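# Move the SOC bottle from fridge bin to bench

## Task

Find which of the two bottles in the refrigerator bin carries the letters SOC. If one does, lift it out and set it upright on the bench, leave the other bottle upright inside the refrigerator, and close the refrigerator door. If neither bottle says SOC, leave both inside, close the door, then press the CALL key on the operator panel until it latches down. Pressing CALL by mistake cannot be undone.

## Robot and tools

Robot: two six-joint arms, left_arm and right_arm, each with a two-finger gripper, each riding its own carriage on one floor track. left_rail carries left_arm and is always the one at larger y; right_rail carries right_arm. These names do not match the image sides. Each arm base sits at x = 0, y = its carriage position_m, z = 0.04 m, facing +x.

Scene frame: fixed to the table. Table top is z = 0, +z up, +x the direction the arms face, +y to their left. The track runs along y at x = 0, y = 0 at its middle. The table starts at x = 0.17 m. Reported hand positions and orientations may be a few centimetres off, more at long reach.

execute_actions takes "actions" (a list holding one action, or empty to just get state and pictures) and "cameras" (names to return; omitted, null or ["all"] gives all, [] gives none). An action may have "rows", "steps", "until", and device keys left_rail / right_rail.

"rows": up to 15 rows, one per control step of 1/30 s. Each row is a single list of 18 numbers, each in [-1, 1], covering both arms even if one stays still: left_arm shoulder pan, shoulder lift, elbow, wrist 1, wrist 2, wrist 3, then its gripper position, force_limit, speed; then the same nine for right_arm. The six joint numbers are offsets, not poses: measured from that arm's Joint targets as they stood when the action began (not from the previous row). Scale: 1.0 equals 1.481 rad for shoulder pan and lift, 2.222 rad for elbow and the three wrists. Sending the same offset in a new call moves the joint further. Joint ranges: elbow -3.142 to 3.142 rad, all others -6.283 to 6.283. Asking more than 0.010 rad past a range end refuses the call; a request beyond the real end is clipped, reported as "joint sent to its limit". Target motion is limited to 1.7 rad/s (shoulders) and 2.55 rad/s (elbow, wrists) and lags the command by about 0.2 s; targets cannot run more than 0.434 / 0.651 rad ahead of the measured angle, or put the hand over 150 mm from where it is. Big moves therefore need several calls; send the remainder rather than waiting.

Gripper numbers are absolute settings. position: +1 fully open (140 mm), pads touch near -0.8, -1 closes until blocked. force_limit: -1 is about 14 N, 0 about 40 N, +1 about 58 N for slow closing; faster closing grips much harder. speed: -1 about 30 mm/s, 0 about 140, +1 about 250. force_limit and speed start at +1. To keep a gripper unchanged, resend its last three numbers (0 is a real command). Fingers fold if the part sits near the palm or a fingertip is pushed into a surface; grip with the outer quarter of the pads. To tighten, raise force_limit and change position slightly (e.g. -1 to -0.98); to loosen, reopen and close slowly.

"steps": 1 to 450 control steps, at least one per row, default 15. After the rows end the arms keep heading for the last row's targets.

"until": ends the action early when every condition holds. It reads only left_rail and right_rail fields (position_m, position_m_goal, position_status, position_answer, refusals), as a value or [comparison, value] with =, !=, <, <=, >, >=; numbers always need a comparison. {"all": {"status": "ended"}} and {"any": {"status": "ended"}} are also allowed.

Carriages: send {"left_rail": {"position_m": ...}} (left -0.8 to 1.5 m, right -1.5 to 0.8 m), a place to stand, with optional speed_m_s (0.01 to 1) and acceleration_factor (0.1 to 1; 1.4 m/s2 times it), or {"stop": true}. Then wait with an action like {"steps": n, "until": {"left_rail": {"position_status": ["!=", "moving"]}}} before placing the hand. Keep carriages at least 0.78 m apart. position_status: moving, done, stopped, contact_stop, time_out, stopped_with_arm, stopped_for_other_arm, stopped_for_other_carriage; position_answer taken / not_taken. After a refusal, wait until it stands and resend.

zoom_image: camera (cam_high, cam_low, cam_bench_left, cam_bench_mid, cam_bench_right, cam_left_wrist, cam_right_wrist) and region [x0, y0, x1, y1] in pixels of its latest 672x504 image, at most 504 each side. Useful for reading bottle lettering.

zero_wrist_force: arm (left_arm or right_arm); subtracts the current wrist reading from later ones. No motion.

finished_scene: optional scene 1; ends the scene permanently once the goal holds without the robot.

Result lines: Joint positions and Joint velocities per arm (rail m, then six joints rad); Joint targets (commanded angles, the base for the next offsets); end_effector_position (point between closed pads, m), end_effector_quat_wxyz, velocities; Tool commands; object_status (0 moving, 1 blocked while opening, 2 blocked while closing i.e. holding, 3 reached position or pads met); position_measured in counts (3 open, 139 about 60 mm, 230 pads touching); Wrist force / Wrist torque in the hand's own axes (fingers along +z, closing along y); Joint torques; Motor temperatures; MOTOR HOT; "joint command not followed" when the clearance check altered targets.

Avoid: dropping parts or releasing them while moving; anything leaving the table (including the track or metal strip); hard hits on fixed or heavy objects; arms touching or gripping each other. Over about 150 N on an arm, or joint torque over its limit (wrist limits only about 33 N m), stops it for 10 s; heavy twist on the gripper is harmful. Long holds with a stretched arm overheat motors (fault at 85 °C).

Each tool is called after "Call:" as name([rows], argument=value, ...), one row to a line, values as JSON.

## Session

Call:
execute_actions(actions=[])

Scene clock: 0.00 s.
left_arm: end_effector_position=(+0.3563, +1.2877, +0.5790) position_measured=3 object_status=3 end_effector_quat_wxyz=(+0.000, +0.000, +1.000, +0.000) | right_arm: end_effector_position=(+0.3563, -1.3027, +0.5790) position_measured=3 object_status=3 end_effector_quat_wxyz=(+0.000, +0.000, +1.000, +0.000)
Joint positions: left_arm=[1.209 -0.28 -2.157 1.821 -1.235 -1.571 -0.28] | right_arm=[-1.381 -0.28 -2.157 1.821 -1.235 -1.571 -0.28]
Joint velocities: within noise
Joint torques (N m): no reading
Motor temperatures (°C): left_arm=[43 30 33 40 44 39] | right_arm=[34 39 27 41 45 31]
Wrist force (N): no reading
Wrist torque (N m): no reading
Wrist force, peak (N): no reading
Joint targets: left_arm=[1.209 -0.280 -2.157 1.821 -1.235 -1.571 -0.280] | right_arm=[-1.381 -0.280 -2.157 1.821 -1.235 -1.571 -0.280]
Tool commands: left_gripper/position=+1.0 left_gripper/force_limit=+1.0 left_gripper/speed=+1.0 right_gripper/position=+1.0 right_gripper/force_limit=+1.0 right_gripper/speed=+1.0
left_rail: position_m=1.209 position_status=done
right_rail: position_m=-1.381 position_status=done

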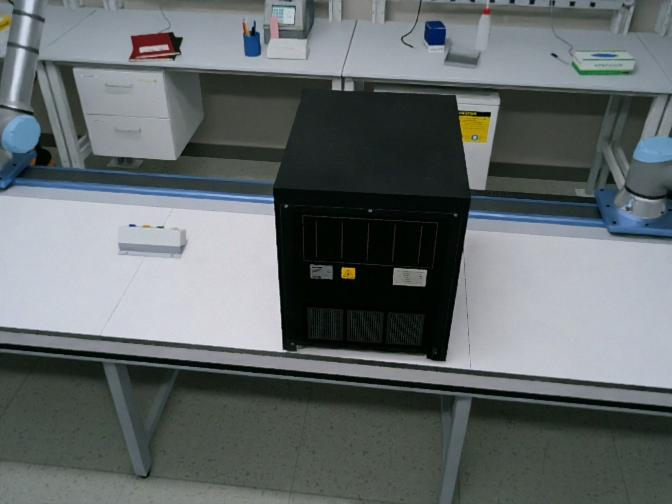

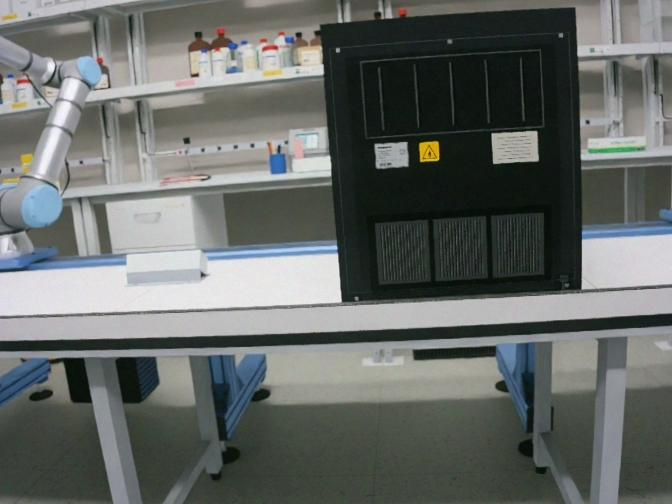

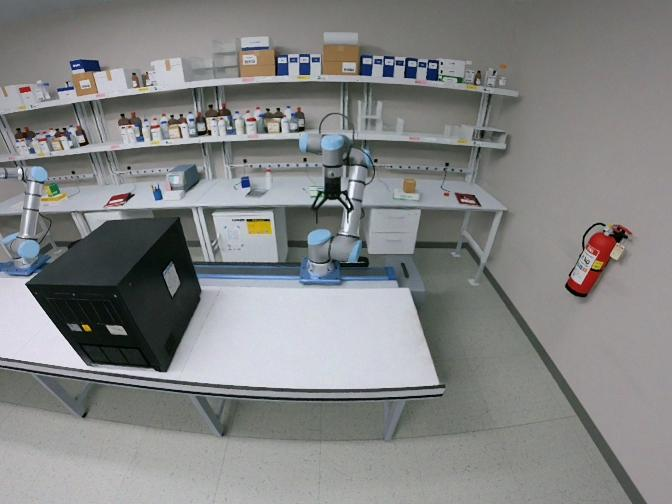

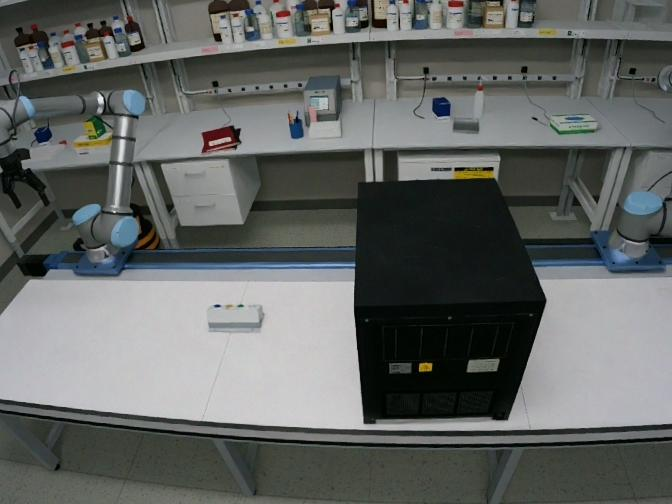

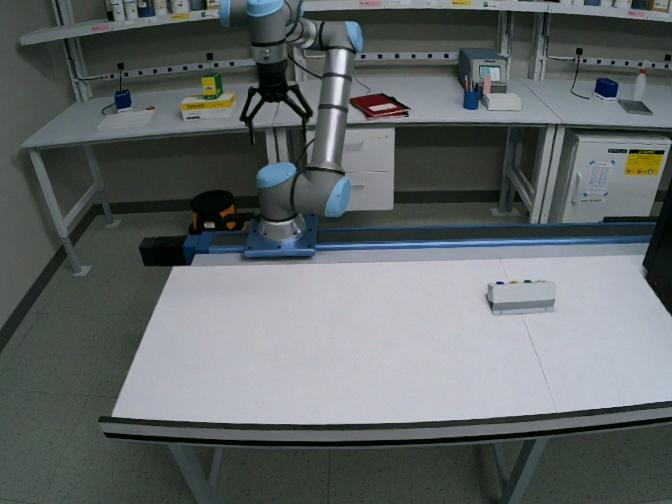

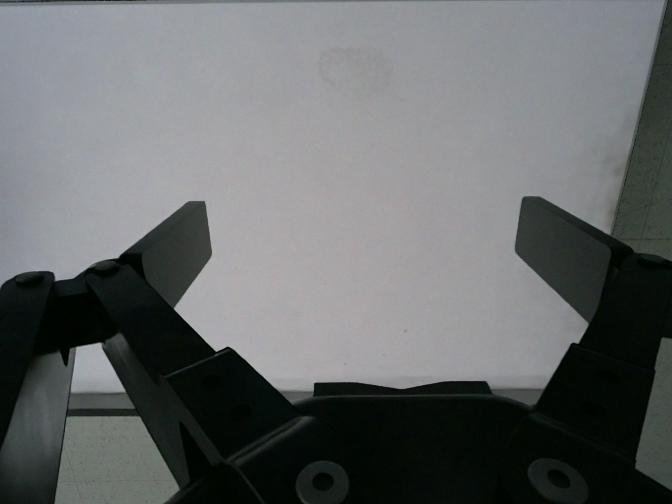

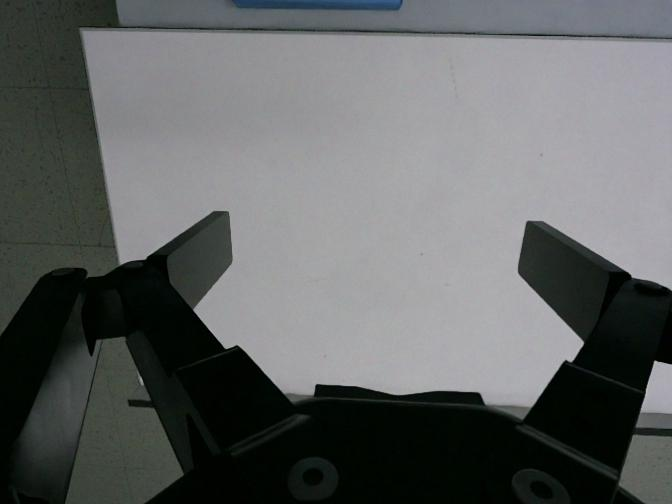

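Call:
zoom_image(camera="cam_bench_left", region=[20, 200, 220, 380])

Call:
zoom_image(camera="cam_bench_right", region=[460, 240, 672, 400])

Call:
zoom_image(camera="cam_bench_mid", region=[180, 160, 580, 460])

Scaled by 2.520 from the camera's 672x504 image, which has a finer 960x720 frame.

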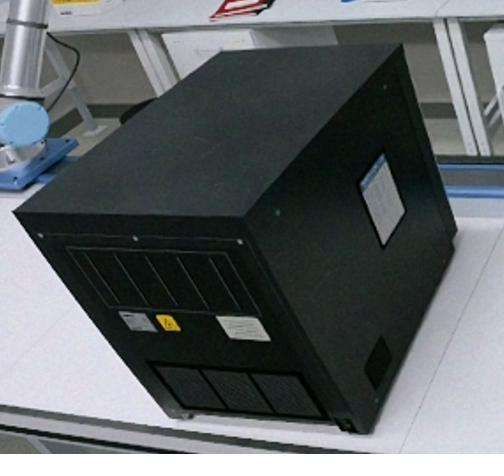

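Scaled by 2.377 from the camera's 672x504 image, which has a finer 960x720 frame.

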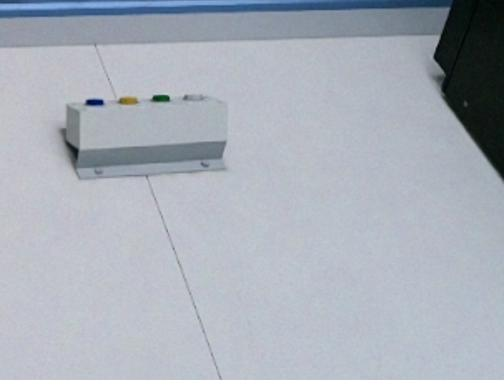

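Scaled by 1.260 from the camera's 672x504 image, which has a finer 960x720 frame.

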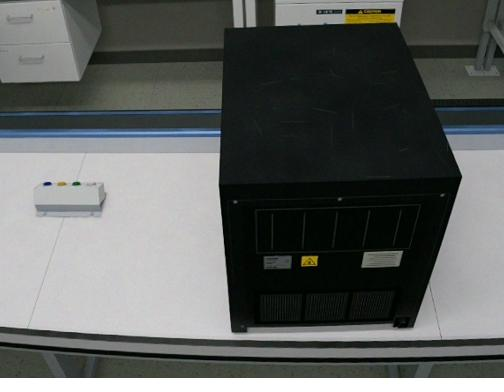

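Call:
execute_actions([
  {"rows": [[0,0,0,0,0,0,1,1,1,1.0,0.716,-0.1259,0.3557,-0.5126,0.126,1,1,1]], "steps": 45},
], cameras=[])

Call:
execute_actions([
  {"rows": [[0,0,0,0,0,0,1,1,1,0.541,0,0,0,0,0,1,1,1]], "steps": 30},
], cameras=["cam_high", "cam_bench_mid"])

Scene clock: 89.77 s.
left_arm: end_effector_position=(+0.3563, +1.2877, +0.5790) position_measured=3 object_status=3 end_effector_quat_wxyz=(+0.000, +0.000, +1.000, +0.000) | right_arm: end_effector_position=(+0.5273, -1.0990, +0.4918) position_measured=3 object_status=3 end_effector_quat_wxyz=(+0.394, +0.523, -0.525, +0.544)
Joint positions: left_arm=[1.209 -0.28 -2.157 1.821 -1.235 -1.571 -0.28] | right_arm=[-1.381 0.69 -1.261 1.546 -0.479 -2.601 -0.006]
Joint torques (N m): left_arm=[1 0.47 -53.09 -5.17 0.16 -0.18] | right_arm=[-14.43 -85.51 -30.17 -0.9 2.18 -2.44]
Wrist force (N): left_arm=[-0.4 0.3 -0.1] | right_arm=[-0.1 -1.5 -0.3]
Wrist torque (N m): left_arm=[0.05 0.10 0.00] | right_arm=[-0.29 -0.16 -0.09]
Wrist force, peak (N): left_arm=[-0.1 0.1 0.8] | right_arm=[-16.3 2.9 -15.5]
Joint targets: left_arm=[1.209 -0.280 -2.157 1.821 -1.235 -1.571 -0.280] | right_arm=[-1.381 0.690 -1.261 1.546 -0.479 -2.601 -0.006]
left_rail: position_m=1.209 position_status=done
right_rail: position_m=-1.381 position_status=done
joint command not followed: on one or more control steps a check withheld the commanded joint targets of the right arm, and it was not sent them on those steps.
cause: the commanded joint targets, or the way to them, would bring two parts of the arm too close to each other (its gripper and another part of the arm, with joints 5 (wrist 1) to 7 (wrist 3) between them, 5 mm apart when it was first held).
No camera images: "cameras" was empty.

Scene clock: 91.07 s.
left_arm: end_effector_position=(+0.3563, +1.2877, +0.5790) position_measured=3 object_status=3 end_effector_quat_wxyz=(+0.000, +0.000, +1.000, +0.000) | right_arm: end_effector_position=(+0.1644, -0.8063, +0.4919) position_measured=3 object_status=3 end_effector_quat_wxyz=(+0.150, +0.687, -0.280, +0.654)
Joint positions: left_arm=[1.209 -0.28 -2.157 1.821 -1.235 -1.571 -0.28] | right_arm=[-1.381 1.491 -1.261 1.546 -0.479 -2.601 -0.006]
Joint torques (N m): left_arm=[0.06 1.83 -53.16 -4.93 0.01 -0.14] | right_arm=[12.98 -61.67 -45.15 2.85 -2.9 -2.83]
Wrist force (N): left_arm=[-0.1 0.3 0.1] | right_arm=[-0.2 -1.3 -0.3]
Wrist torque (N m): left_arm=[0.05 0.04 0.00] | right_arm=[-0.26 -0.13 -0.11]
Wrist force, peak (N): left_arm=[0.1 0.8 -0.1] | right_arm=[-1.4 -8.9 11.3]
Joint targets: left_arm=[1.209 -0.280 -2.157 1.821 -1.235 -1.571 -0.280] | right_arm=[-1.381 1.491 -1.261 1.546 -0.479 -2.601 -0.006]
left_rail: position_m=1.209 position_status=done
right_rail: position_m=-1.381 position_status=done
Images, in order (width x height): cam_high 672x504, cam_bench_mid 672x504.

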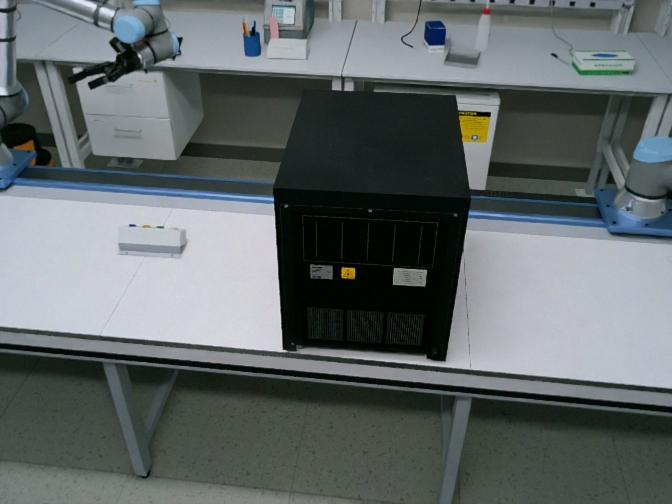

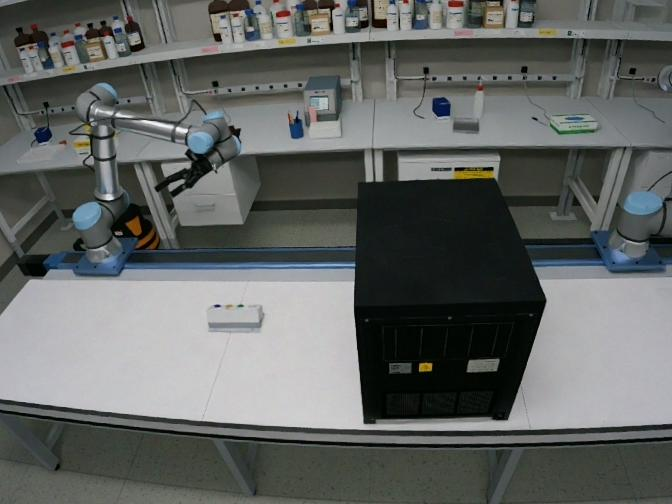

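Call:
execute_actions([
  {"rows": [[0,0,0,0,0,0,1,1,1,0.411,0,0,0,0,0,1,1,1]], "steps": 25},
], cameras=[])

Call:
execute_actions([
  {"right_rail": {"position_m": -0.45}, "steps": 120, "until": {"right_rail": {"position_status": ["!=", "moving"]}}},
], cameras=["cam_high", "cam_bench_mid", "cam_right_wrist"])

Scene clock: 102.63 s.
left_arm: end_effector_position=(+0.3563, +1.2877, +0.5790) position_measured=3 object_status=3 end_effector_quat_wxyz=(+0.000, +0.000, +1.000, +0.000) | right_arm: end_effector_position=(-0.1939, -0.8155, +0.4919) position_measured=3 object_status=3 end_effector_quat_wxyz=(-0.053, +0.739, -0.061, +0.669)
Joint positions: left_arm=[1.209 -0.28 -2.157 1.821 -1.235 -1.571 -0.28] | right_arm=[-1.381 2.099 -1.261 1.546 -0.479 -2.601 -0.006]
Joint torques (N m): left_arm=[1.11 0.65 -54.17 -5.2 0.18 -0.02] | right_arm=[11.02 -81.89 -35.39 -0.86 0.9 -2.98]
Wrist force (N): left_arm=[0.0 -0.1 -0.3] | right_arm=[-0.3 -1.4 -0.6]
Wrist torque (N m): left_arm=[-0.02 0.01 0.00] | right_arm=[-0.27 -0.12 -0.10]
Wrist force, peak (N): left_arm=[-0.8 0.4 -0.5] | right_arm=[-0.6 -8.4 11.4]
Joint targets: left_arm=[1.209 -0.280 -2.157 1.821 -1.235 -1.571 -0.280] | right_arm=[-1.381 2.100 -1.261 1.546 -0.479 -2.601 -0.006]
left_rail: position_m=1.209 position_status=done
right_rail: position_m=-1.381 position_status=done
No camera images: "cameras" was empty.

Scene clock: 104.63 s.
left_arm: end_effector_position=(+0.3563, +1.2877, +0.5790) position_measured=3 object_status=3 end_effector_quat_wxyz=(+0.000, +0.000, +1.000, +0.000) | right_arm: end_effector_position=(-0.1941, +0.1156, +0.4919) position_measured=3 object_status=3 end_effector_quat_wxyz=(-0.053, +0.739, -0.061, +0.669)
Joint positions: left_arm=[1.209 -0.28 -2.157 1.821 -1.235 -1.571 -0.28] | right_arm=[-0.45 2.1 -1.261 1.546 -0.479 -2.601 -0.006]
Joint torques (N m): left_arm=[0.83 0.36 -53.82 -5.08 0.04 -0.27] | right_arm=[-2.5 -84.07 -40.63 1.68 0.85 -2.45]
Wrist force (N): left_arm=[-0.4 0.0 -0.2] | right_arm=[0.0 -1.6 -0.4]
Wrist torque (N m): left_arm=[0.00 0.09 0.00] | right_arm=[-0.34 -0.18 -0.10]
Wrist force, peak (N): left_arm=[-0.4 0.5 0.0] | right_arm=[-0.6 -4.4 -0.6]
Joint targets: left_arm=[1.209 -0.280 -2.157 1.821 -1.235 -1.571 -0.280] | right_arm=[-0.450 2.100 -1.261 1.546 -0.479 -2.601 -0.006]
Tool commands: left_gripper/position=+1.0 left_gripper/force_limit=+1.0 left_gripper/speed=+1.0 right_gripper/position=+1.0 right_gripper/force_limit=+1.0 right_gripper/speed=+1.0
left_rail: position_m=1.209 position_status=done
right_rail: position_m=-0.450 position_status=done
camera_calibration:
cam_right_wrist: T_world_to_cam=[[0.055817, -0.988741, -0.138838, 0.215658], [-0.445203, 0.0998191, -0.889849, 0.335655], [0.893688, 0.11148, -0.434618, 0.554819], [0, 0, 0, 1]] pos_world=[-0.358438, 0.117874, 0.569758]
Images, in order (width x height): cam_high 672x504, cam_bench_mid 672x504, cam_right_wrist 672x504.

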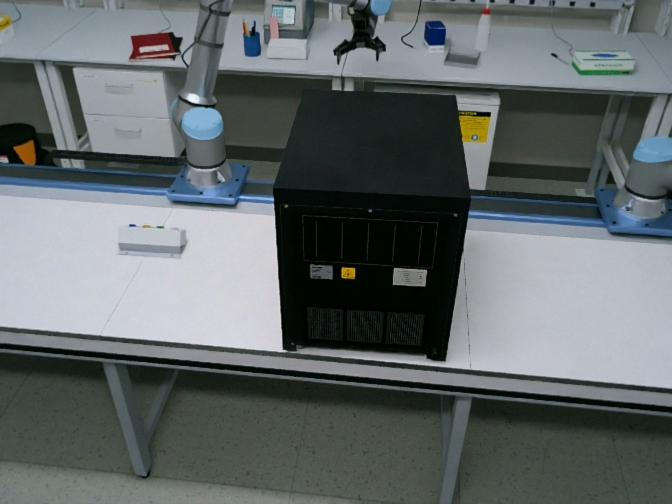

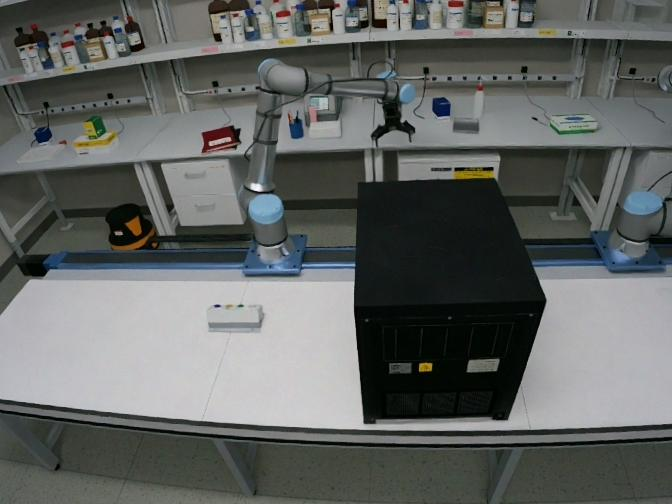

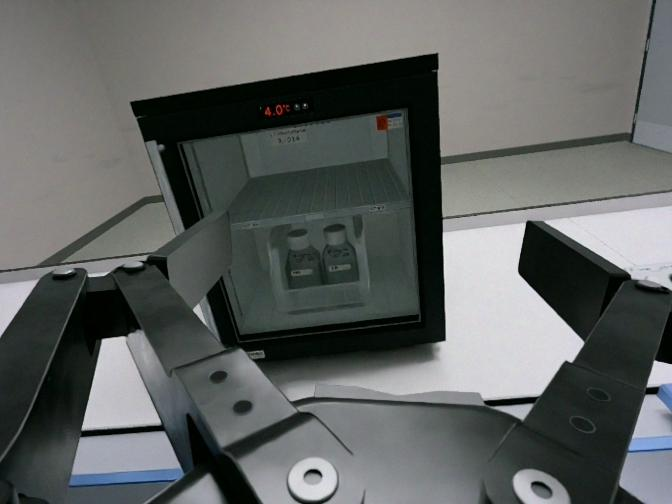

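Call:
zoom_image(camera="cam_right_wrist", region=[120, 40, 460, 380])

Call:
zoom_image(camera="cam_right_wrist", region=[230, 190, 430, 340])

Call:
zoom_image(camera="cam_right_wrist", region=[120, 80, 270, 240])

Scaled by 1.482 from the camera's 672x504 image, which has a finer 960x720 frame.

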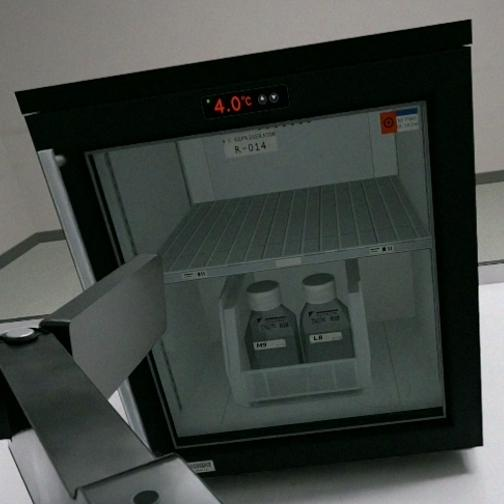

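Scaled by 2.520 from the camera's 672x504 image, which has a finer 960x720 frame.

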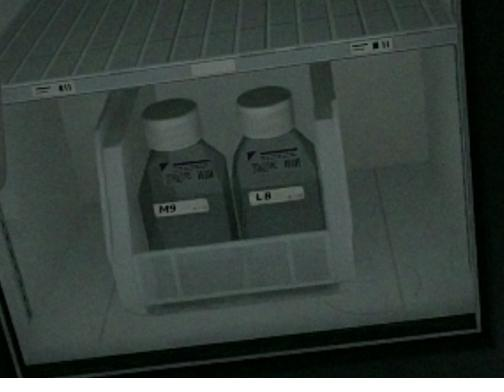

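Scaled by 3.150 from the camera's 672x504 image, which has a finer 960x720 frame.

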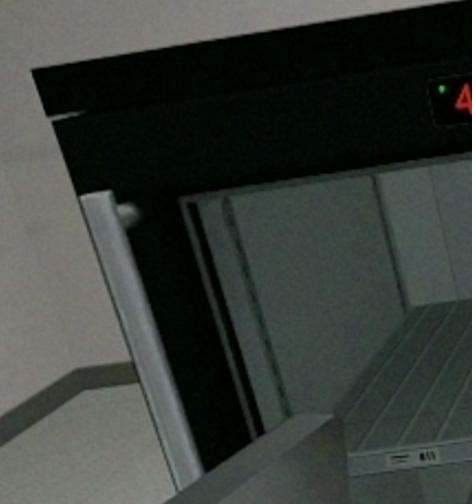

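Call:
execute_actions([
  {"right_rail": {"position_m": -1.0}, "rows": [[-1.0,0,0,0,0,0,1,1,1,0,0,0,0,0,0,1,1,1]], "steps": 45},
], cameras=[])

Call:
execute_actions([
  {"rows": [[-0.225,0.8254,-0.1557,0.3127,0.4714,0.126,1,1,1,0,0,0,0,0,0,1,1,1]], "steps": 45},
], cameras=["cam_left_wrist", "cam_bench_mid"])

Scene clock: 207.50 s.
left_arm: end_effector_position=(+0.1102, +0.8613, +0.5790) position_measured=3 object_status=3 end_effector_quat_wxyz=(+0.000, +0.675, +0.738, +0.000) | right_arm: end_effector_position=(-0.1942, -0.4344, +0.4919) position_measured=3 object_status=3 end_effector_quat_wxyz=(-0.053, +0.739, -0.061, +0.669)
Joint positions: left_arm=[1.209 -1.762 -2.157 1.821 -1.235 -1.571 -0.281] | right_arm=[-1 2.1 -1.261 1.546 -0.479 -2.601 -0.006]
Joint torques (N m): left_arm=[-8.66 -9.51 -54.76 -5.2 -0.08 -0.29] | right_arm=[-16.65 -60.5 -50.02 -1.18 1.01 -2.85]
Wrist force (N): left_arm=[-0.2 -0.2 0.1] | right_arm=[-0.1 -1.6 -0.2]
Wrist torque (N m): left_arm=[-0.04 0.06 0.00] | right_arm=[-0.34 -0.16 -0.10]
Wrist force, peak (N): left_arm=[1.7 7.1 -0.2] | right_arm=[-0.6 -5.1 -0.4]
Joint targets: left_arm=[1.209 -1.762 -2.157 1.821 -1.235 -1.571 -0.280] | right_arm=[-1.000 2.100 -1.261 1.546 -0.479 -2.601 -0.006]
left_rail: position_m=1.209 position_status=done
right_rail: position_m=-1.000 position_status=done
No camera images: "cameras" was empty.

Scene clock: 209.20 s.
left_arm: end_effector_position=(+0.0637, +0.3823, +0.2995) position_measured=3 object_status=3 end_effector_quat_wxyz=(+0.000, +0.707, +0.000, +0.707) | right_arm: end_effector_position=(-0.1941, -0.4344, +0.4919) position_measured=3 object_status=3 end_effector_quat_wxyz=(-0.053, +0.739, -0.061, +0.669)
Joint positions: left_arm=[1.209 -2.095 -0.934 1.475 -0.54 -0.523 -0.001] | right_arm=[-1 2.1 -1.261 1.546 -0.479 -2.601 -0.006]
Joint torques (N m): left_arm=[-7.76 -81.22 -55 3.93 4.18 2.4] | right_arm=[-18.78 -62.24 -43.19 -1.68 1.42 -2.52]
Wrist force (N): left_arm=[-0.2 0.9 0.7] | right_arm=[0.0 -1.5 -0.4]
Wrist torque (N m): left_arm=[0.32 0.33 -0.44] | right_arm=[-0.31 -0.19 -0.10]
Wrist force, peak (N): left_arm=[9.8 7.4 6.1] | right_arm=[0.0 -1.9 -0.2]
Joint targets: left_arm=[1.209 -2.095 -0.934 1.475 -0.540 -0.523 -0.001] | right_arm=[-1.000 2.100 -1.261 1.546 -0.479 -2.601 -0.006]
left_rail: position_m=1.209 position_status=done
right_rail: position_m=-1.000 position_status=done
camera_calibration:
cam_left_wrist: T_world_to_cam=[[0.00213075, -0.999782, -0.0207686, 0.401538], [-0.382843, 0.0183708, -0.923631, 0.28047], [0.923811, 0.00991913, -0.38272, 0.235832], [0, 0, 0, 1]] pos_world=[-0.111344, 0.393959, 0.357647]
Images, in order (width x height): cam_bench_mid 672x504, cam_left_wrist 672x504.

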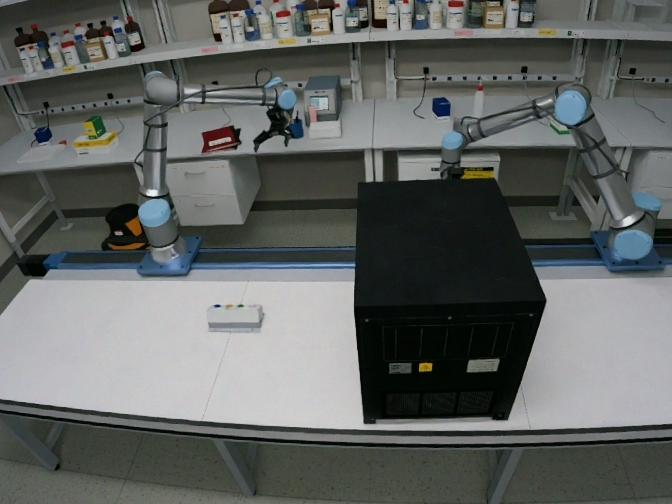

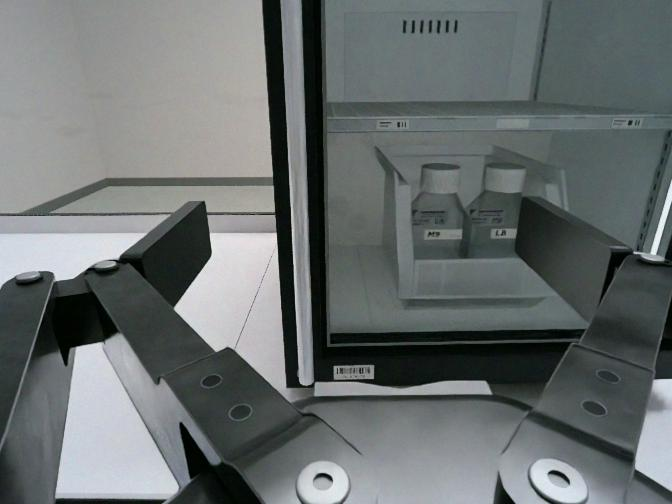

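Call:
zoom_image(camera="cam_left_wrist", region=[370, 130, 570, 310])

Call:
zoom_image(camera="cam_left_wrist", region=[400, 190, 540, 270])

Call:
zoom_image(camera="cam_left_wrist", region=[250, 0, 420, 400])

Scaled by 2.520 from the camera's 672x504 image, which has a finer 960x720 frame.

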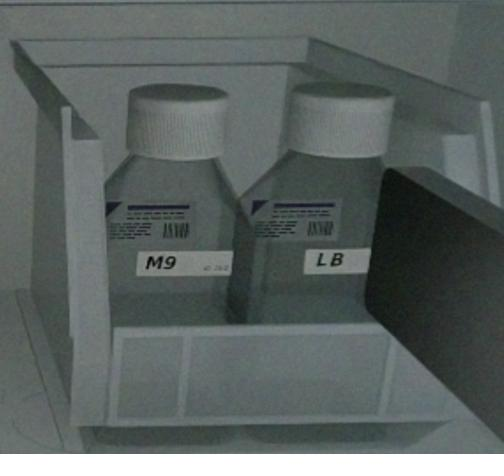

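Scaled by 3.600 from the camera's 672x504 image, which has a finer 960x720 frame.

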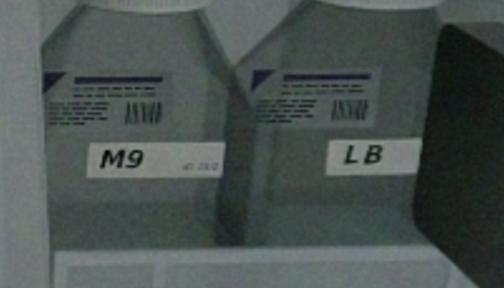

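Scaled by 1.260 from the camera's 672x504 image, which has a finer 960x720 frame.

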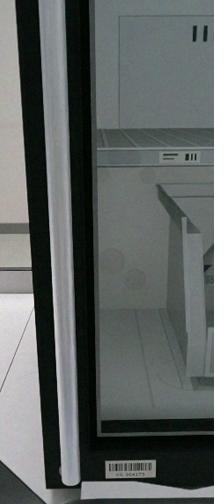

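Call:
execute_actions([
  {"left_rail": {"position_m": 1.08, "speed_m_s": 0.5}, "steps": 60, "until": {"left_rail": {"position_status": ["!=", "moving"]}}},
], cameras=["cam_left_wrist"])

Call:
zoom_image(camera="cam_left_wrist", region=[300, 150, 440, 280])

Scene clock: 221.47 s.
left_arm: end_effector_position=(+0.0637, +0.2531, +0.2993) position_measured=3 object_status=3 end_effector_quat_wxyz=(+0.000, +0.707, +0.000, +0.707) | right_arm: end_effector_position=(-0.1941, -0.4344, +0.4919) position_measured=3 object_status=3 end_effector_quat_wxyz=(-0.053, +0.739, -0.061, +0.669)
Joint positions: left_arm=[1.08 -2.095 -0.934 1.475 -0.54 -0.523 -0.001] | right_arm=[-1 2.1 -1.261 1.546 -0.479 -2.601 -0.006]
Joint torques (N m): left_arm=[-1.38 -97.79 -42.66 -0.11 1.84 1.9] | right_arm=[-18.08 -66.58 -34.28 -1.33 0.53 -3.07]
Wrist force (N): left_arm=[-0.2 0.6 0.9] | right_arm=[-0.1 -1.4 -0.3]
Wrist torque (N m): left_arm=[0.24 0.34 -0.45] | right_arm=[-0.29 -0.17 -0.10]
Wrist force, peak (N): left_arm=[-0.3 3.7 0.6] | right_arm=[0.0 -2.1 -0.4]
Joint targets: left_arm=[1.080 -2.095 -0.934 1.475 -0.540 -0.523 -0.001] | right_arm=[-1.000 2.100 -1.261 1.546 -0.479 -2.601 -0.006]
Tool commands: left_gripper/position=+1.0 left_gripper/force_limit=+1.0 left_gripper/speed=+1.0 right_gripper/position=+1.0 right_gripper/force_limit=+1.0 right_gripper/speed=+1.0
left_rail: position_m=1.080 speed_m_s=0.50 position_status=done
right_rail: position_m=-1.000 position_status=done
camera_calibration:
cam_left_wrist: T_world_to_cam=[[0.00202142, -0.999776, -0.0210474, 0.272449], [-0.382757, 0.0186711, -0.92366, 0.282599], [0.923847, 0.00992316, -0.382634, 0.237009], [0, 0, 0, 1]] pos_world=[-0.111343, 0.264759, 0.357447]
Images, in order (width x height): cam_left_wrist 672x504.

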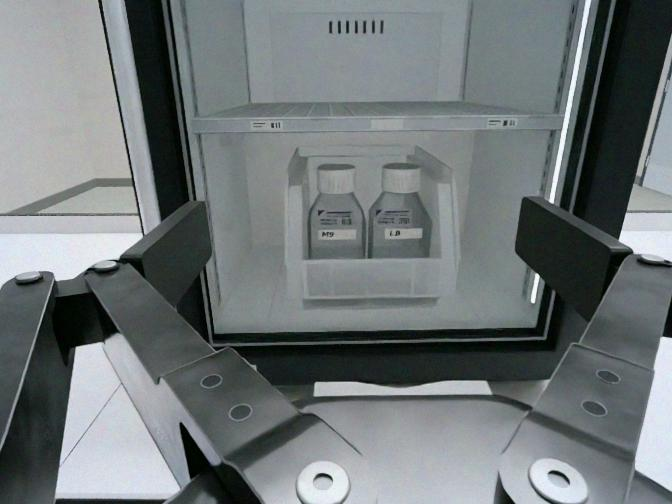

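Scaled by 3.600 from the camera's 672x504 image, which has a finer 960x720 frame.

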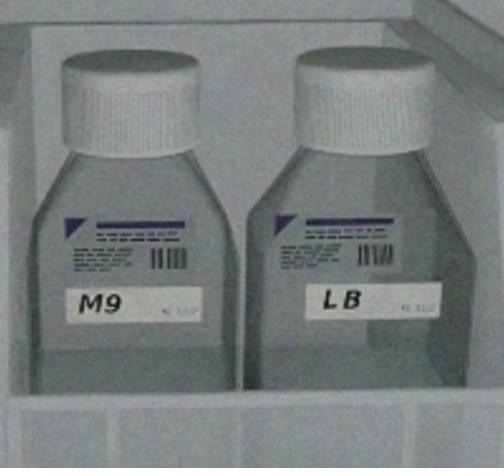

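Call:
execute_actions(actions=[], cameras=["cam_high", "cam_low", "cam_bench_mid", "cam_bench_right", "cam_bench_left"])

Call:
zoom_image(camera="cam_bench_right", region=[470, 265, 570, 325])

Call:
zoom_image(camera="cam_high", region=[105, 210, 205, 270])

Call:
zoom_image(camera="cam_bench_mid", region=[190, 290, 290, 350])

Call:
zoom_image(camera="cam_bench_left", region=[140, 210, 220, 290])

Scene clock: 235.27 s.
left_arm: end_effector_position=(+0.0637, +0.2531, +0.2994) position_measured=3 object_status=3 end_effector_quat_wxyz=(+0.000, +0.707, +0.000, +0.707) | right_arm: end_effector_position=(-0.1941, -0.4344, +0.4919) position_measured=3 object_status=3 end_effector_quat_wxyz=(-0.053, +0.739, -0.061, +0.669)
Joint positions: left_arm=[1.08 -2.095 -0.934 1.475 -0.54 -0.523 -0.001] | right_arm=[-1 2.1 -1.261 1.546 -0.479 -2.601 -0.006]
Joint velocities: within noise
Joint torques (N m): left_arm=[7.43 -103.56 -30.83 -0.14 -3.19 1.27] | right_arm=[-14.55 -66.68 -34.01 -1.16 0.8 -2.33]
Motor temperatures (°C): left_arm=[42 29 33 39 43 38] | right_arm=[33 39 27 40 44 30]
Wrist force (N): left_arm=[-0.3 0.8 1.1] | right_arm=[0.0 -1.6 -0.3]
Wrist torque (N m): left_arm=[0.30 0.37 -0.44] | right_arm=[-0.32 -0.18 -0.09]
Wrist force, peak (N): left_arm=[0.1 1.4 0.9] | right_arm=[-0.4 -1.9 -0.6]
Joint targets: left_arm=[1.080 -2.095 -0.934 1.475 -0.540 -0.523 -0.001] | right_arm=[-1.000 2.100 -1.261 1.546 -0.479 -2.601 -0.006]
Tool commands: left_gripper/position=+1.0 left_gripper/force_limit=+1.0 left_gripper/speed=+1.0 right_gripper/position=+1.0 right_gripper/force_limit=+1.0 right_gripper/speed=+1.0
left_rail: position_m=1.080 speed_m_s=0.50 position_status=done
right_rail: position_m=-1.000 position_status=done
Images, in order (width x height): cam_high 672x504, cam_low 672x504, cam_bench_left 672x504, cam_bench_mid 672x504, cam_bench_right 672x504.

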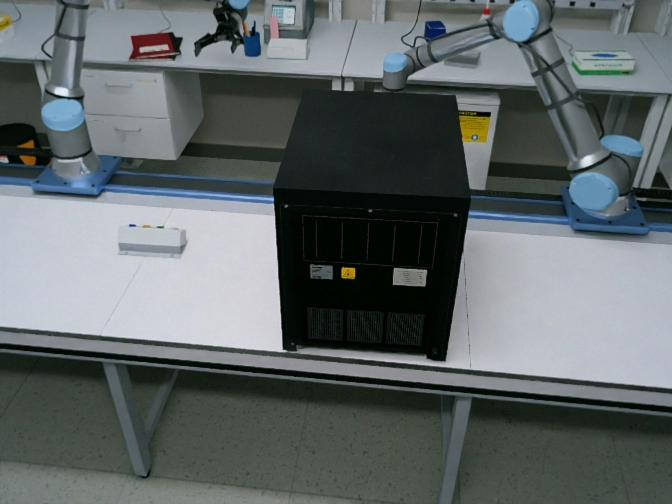

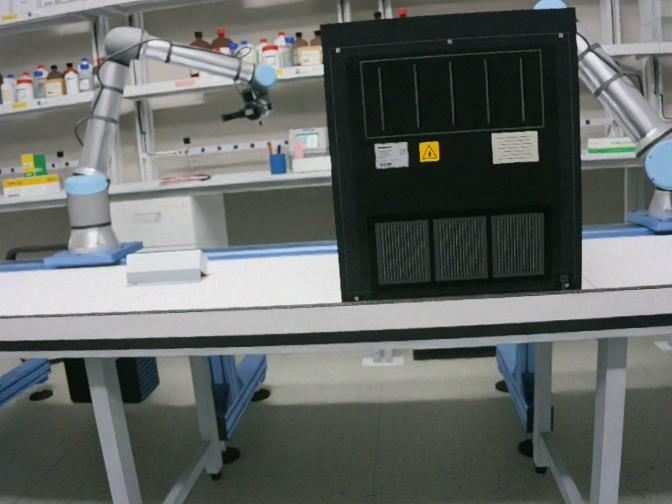

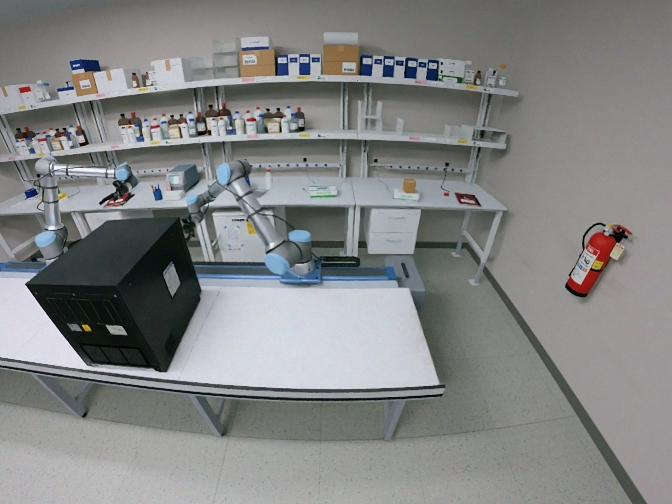

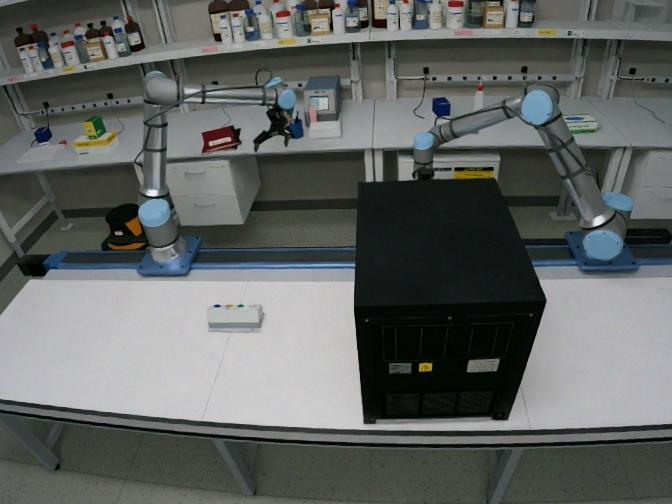

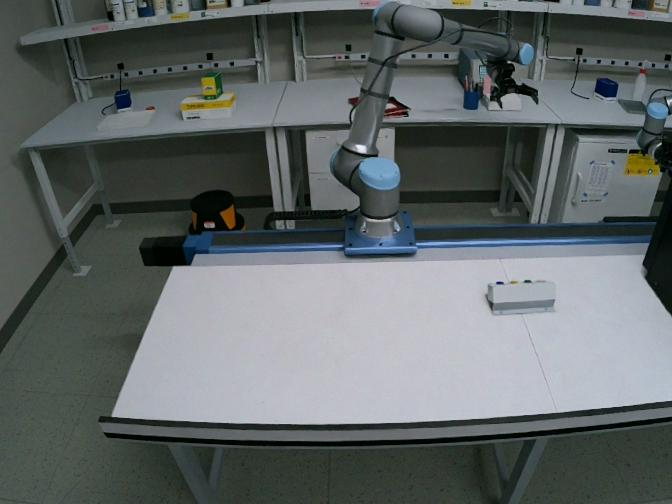

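Scaled by 5.040 from the camera's 672x504 image, which has a finer 960x720 frame.

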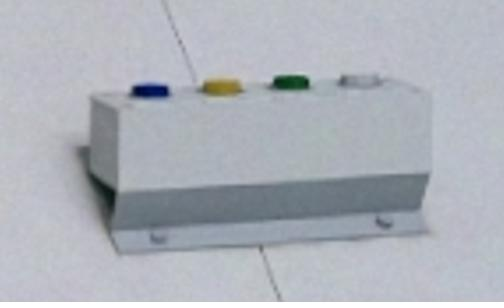

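Scaled by 5.040 from the camera's 672x504 image, which has a finer 960x720 frame.

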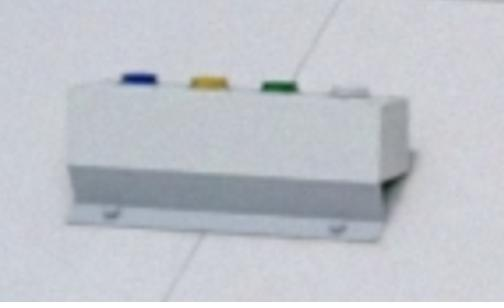

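Scaled by 5.040 from the camera's 672x504 image, which has a finer 960x720 frame.

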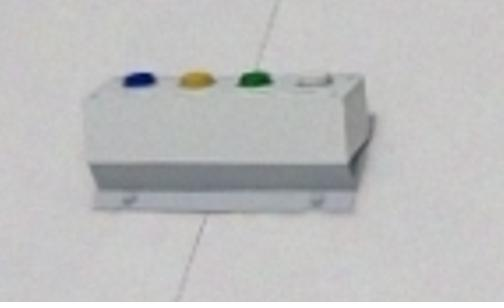

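Scaled by 6.300 from the camera's 672x504 image, which has a finer 960x720 frame.

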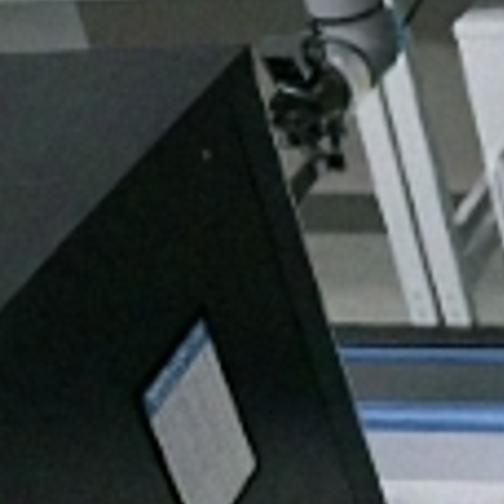

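Call:
execute_actions(actions=[], cameras=["cam_right_wrist"])

Call:
zoom_image(camera="cam_right_wrist", region=[330, 200, 480, 330])

Scene clock: 240.27 s.
left_arm: end_effector_position=(+0.0637, +0.2531, +0.2994) position_measured=3 object_status=3 end_effector_quat_wxyz=(+0.000, +0.707, +0.000, +0.707) | right_arm: end_effector_position=(-0.1941, -0.4344, +0.4919) position_measured=3 object_status=3 end_effector_quat_wxyz=(-0.053, +0.739, -0.061, +0.669)
Joint positions: left_arm=[1.08 -2.095 -0.934 1.475 -0.54 -0.523 -0.001] | right_arm=[-1 2.1 -1.261 1.546 -0.479 -2.601 -0.006]
Joint velocities: within noise
Joint torques (N m): left_arm=[8 -102.54 -26.57 -0.03 -2.97 0.67] | right_arm=[-17.68 -67 -33.74 -0.8 0.65 -2.03]
Motor temperatures (°C): left_arm=[42 29 33 39 43 38] | right_arm=[33 39 27 40 44 30]
Wrist force (N): left_arm=[-0.3 1.1 0.5] | right_arm=[-0.4 -1.6 -0.4]
Wrist torque (N m): left_arm=[0.36 0.36 -0.44] | right_arm=[-0.32 -0.10 -0.10]
Wrist force, peak (N): left_arm=[-0.2 1.4 1.2] | right_arm=[-0.2 -1.9 -0.6]
Joint targets: left_arm=[1.080 -2.095 -0.934 1.475 -0.540 -0.523 -0.001] | right_arm=[-1.000 2.100 -1.261 1.546 -0.479 -2.601 -0.006]
Tool commands: left_gripper/position=+1.0 left_gripper/force_limit=+1.0 left_gripper/speed=+1.0 right_gripper/position=+1.0 right_gripper/force_limit=+1.0 right_gripper/speed=+1.0
left_rail: position_m=1.080 speed_m_s=0.50 position_status=done
right_rail: position_m=-1.000 position_status=done
camera_calibration:
cam_right_wrist: T_world_to_cam=[[0.0558187, -0.988741, -0.138835, -0.328151], [-0.445203, 0.0998151, -0.889849, 0.390554], [0.893688, 0.11148, -0.434619, 0.616133], [0, 0, 0, 1]] pos_world=[-0.358438, -0.432126, 0.569758]
Images, in order (width x height): cam_right_wrist 672x504.

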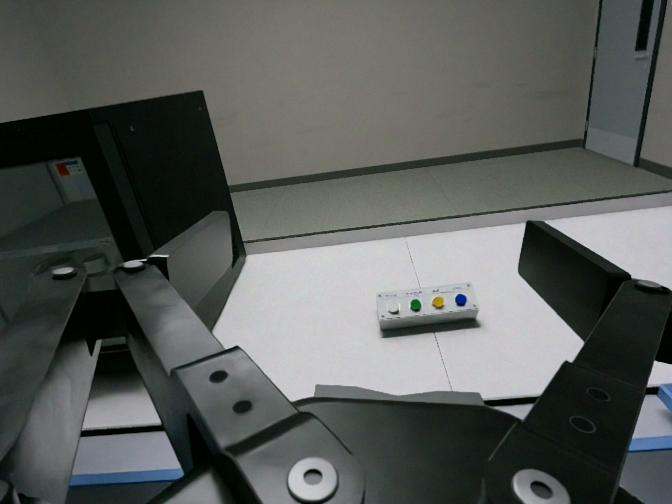

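Scaled by 3.360 from the camera's 672x504 image, which has a finer 960x720 frame.

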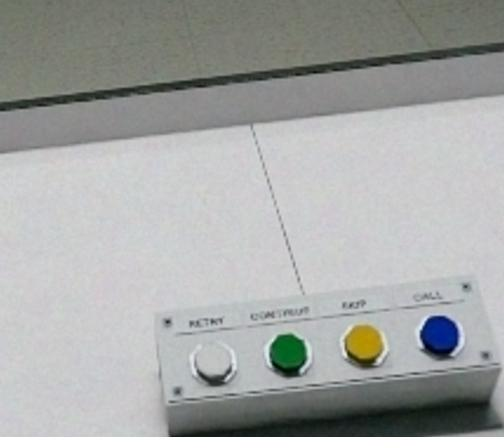

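Call:
execute_actions(actions=[], cameras=["cam_low", "cam_right_wrist"])

Call:
zoom_image(camera="cam_low", region=[110, 230, 230, 300])

Call:
zoom_image(camera="cam_right_wrist", region=[365, 270, 495, 345])

Scene clock: 302.40 s.
left_arm: end_effector_position=(+0.0637, +0.2531, +0.2994) position_measured=3 object_status=3 end_effector_quat_wxyz=(+0.000, +0.707, +0.000, +0.707) | right_arm: end_effector_position=(-0.1941, -0.4344, +0.4919) position_measured=3 object_status=3 end_effector_quat_wxyz=(-0.053, +0.739, -0.061, +0.669)
Joint positions: left_arm=[1.08 -2.095 -0.934 1.475 -0.54 -0.523 -0.001] | right_arm=[-1 2.1 -1.261 1.546 -0.479 -2.601 -0.006]
Joint velocities: within noise
Joint torques (N m): left_arm=[8.41 -101.66 -26.25 -0.05 -3.1 -0.3] | right_arm=[-14.04 -71.14 -34.75 -1.16 -0.04 -2.2]
Motor temperatures (°C): left_arm=[42 29 33 39 43 38] | right_arm=[33 39 27 40 44 30]
Wrist force (N): left_arm=[0.0 1.0 0.6] | right_arm=[0.1 -1.5 -0.5]
Wrist torque (N m): left_arm=[0.34 0.30 -0.44] | right_arm=[-0.30 -0.21 -0.10]
Wrist force, peak (N): left_arm=[-0.5 1.3 1.3] | right_arm=[-0.4 -1.9 -0.6]
Joint targets: left_arm=[1.080 -2.095 -0.934 1.475 -0.540 -0.523 -0.001] | right_arm=[-1.000 2.100 -1.261 1.546 -0.479 -2.601 -0.006]
Tool commands: left_gripper/position=+1.0 left_gripper/force_limit=+1.0 left_gripper/speed=+1.0 right_gripper/position=+1.0 right_gripper/force_limit=+1.0 right_gripper/speed=+1.0
left_rail: position_m=1.080 speed_m_s=0.50 position_status=done
right_rail: position_m=-1.000 position_status=done
camera_calibration:
cam_right_wrist: T_world_to_cam=[[0.0558187, -0.988741, -0.138835, -0.328151], [-0.445203, 0.0998151, -0.889849, 0.390554], [0.893688, 0.11148, -0.434619, 0.616133], [0, 0, 0, 1]] pos_world=[-0.358438, -0.432126, 0.569758]
Images, in order (width x height): cam_low 672x504, cam_right_wrist 672x504.

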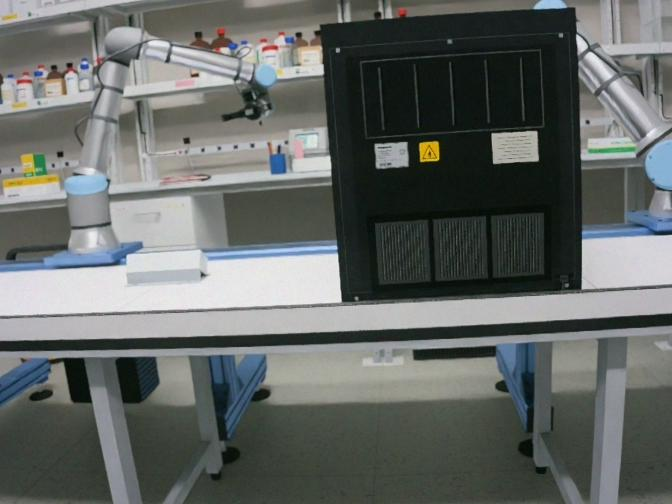

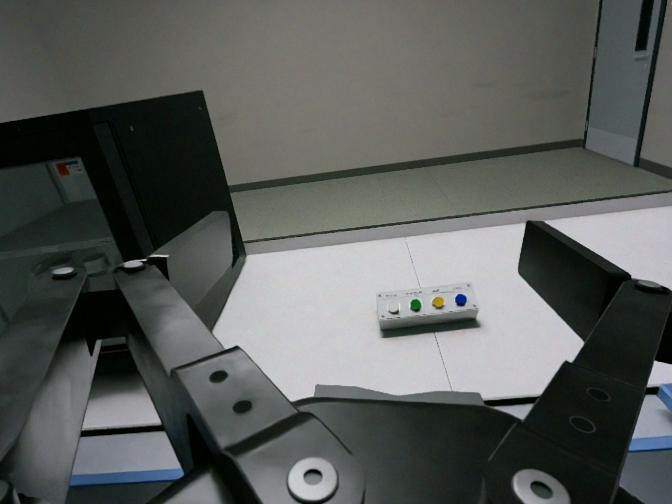

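Scaled by 4.200 from the camera's 672x504 image, which has a finer 960x720 frame.

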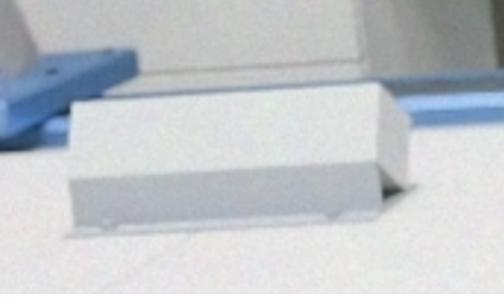

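Scaled by 3.877 from the camera's 672x504 image, which has a finer 960x720 frame.

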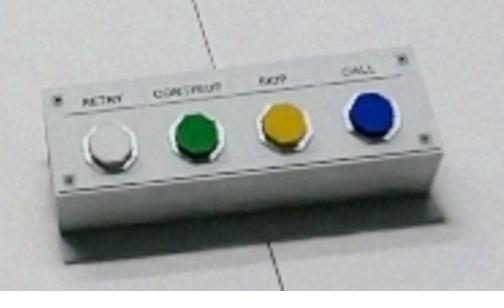

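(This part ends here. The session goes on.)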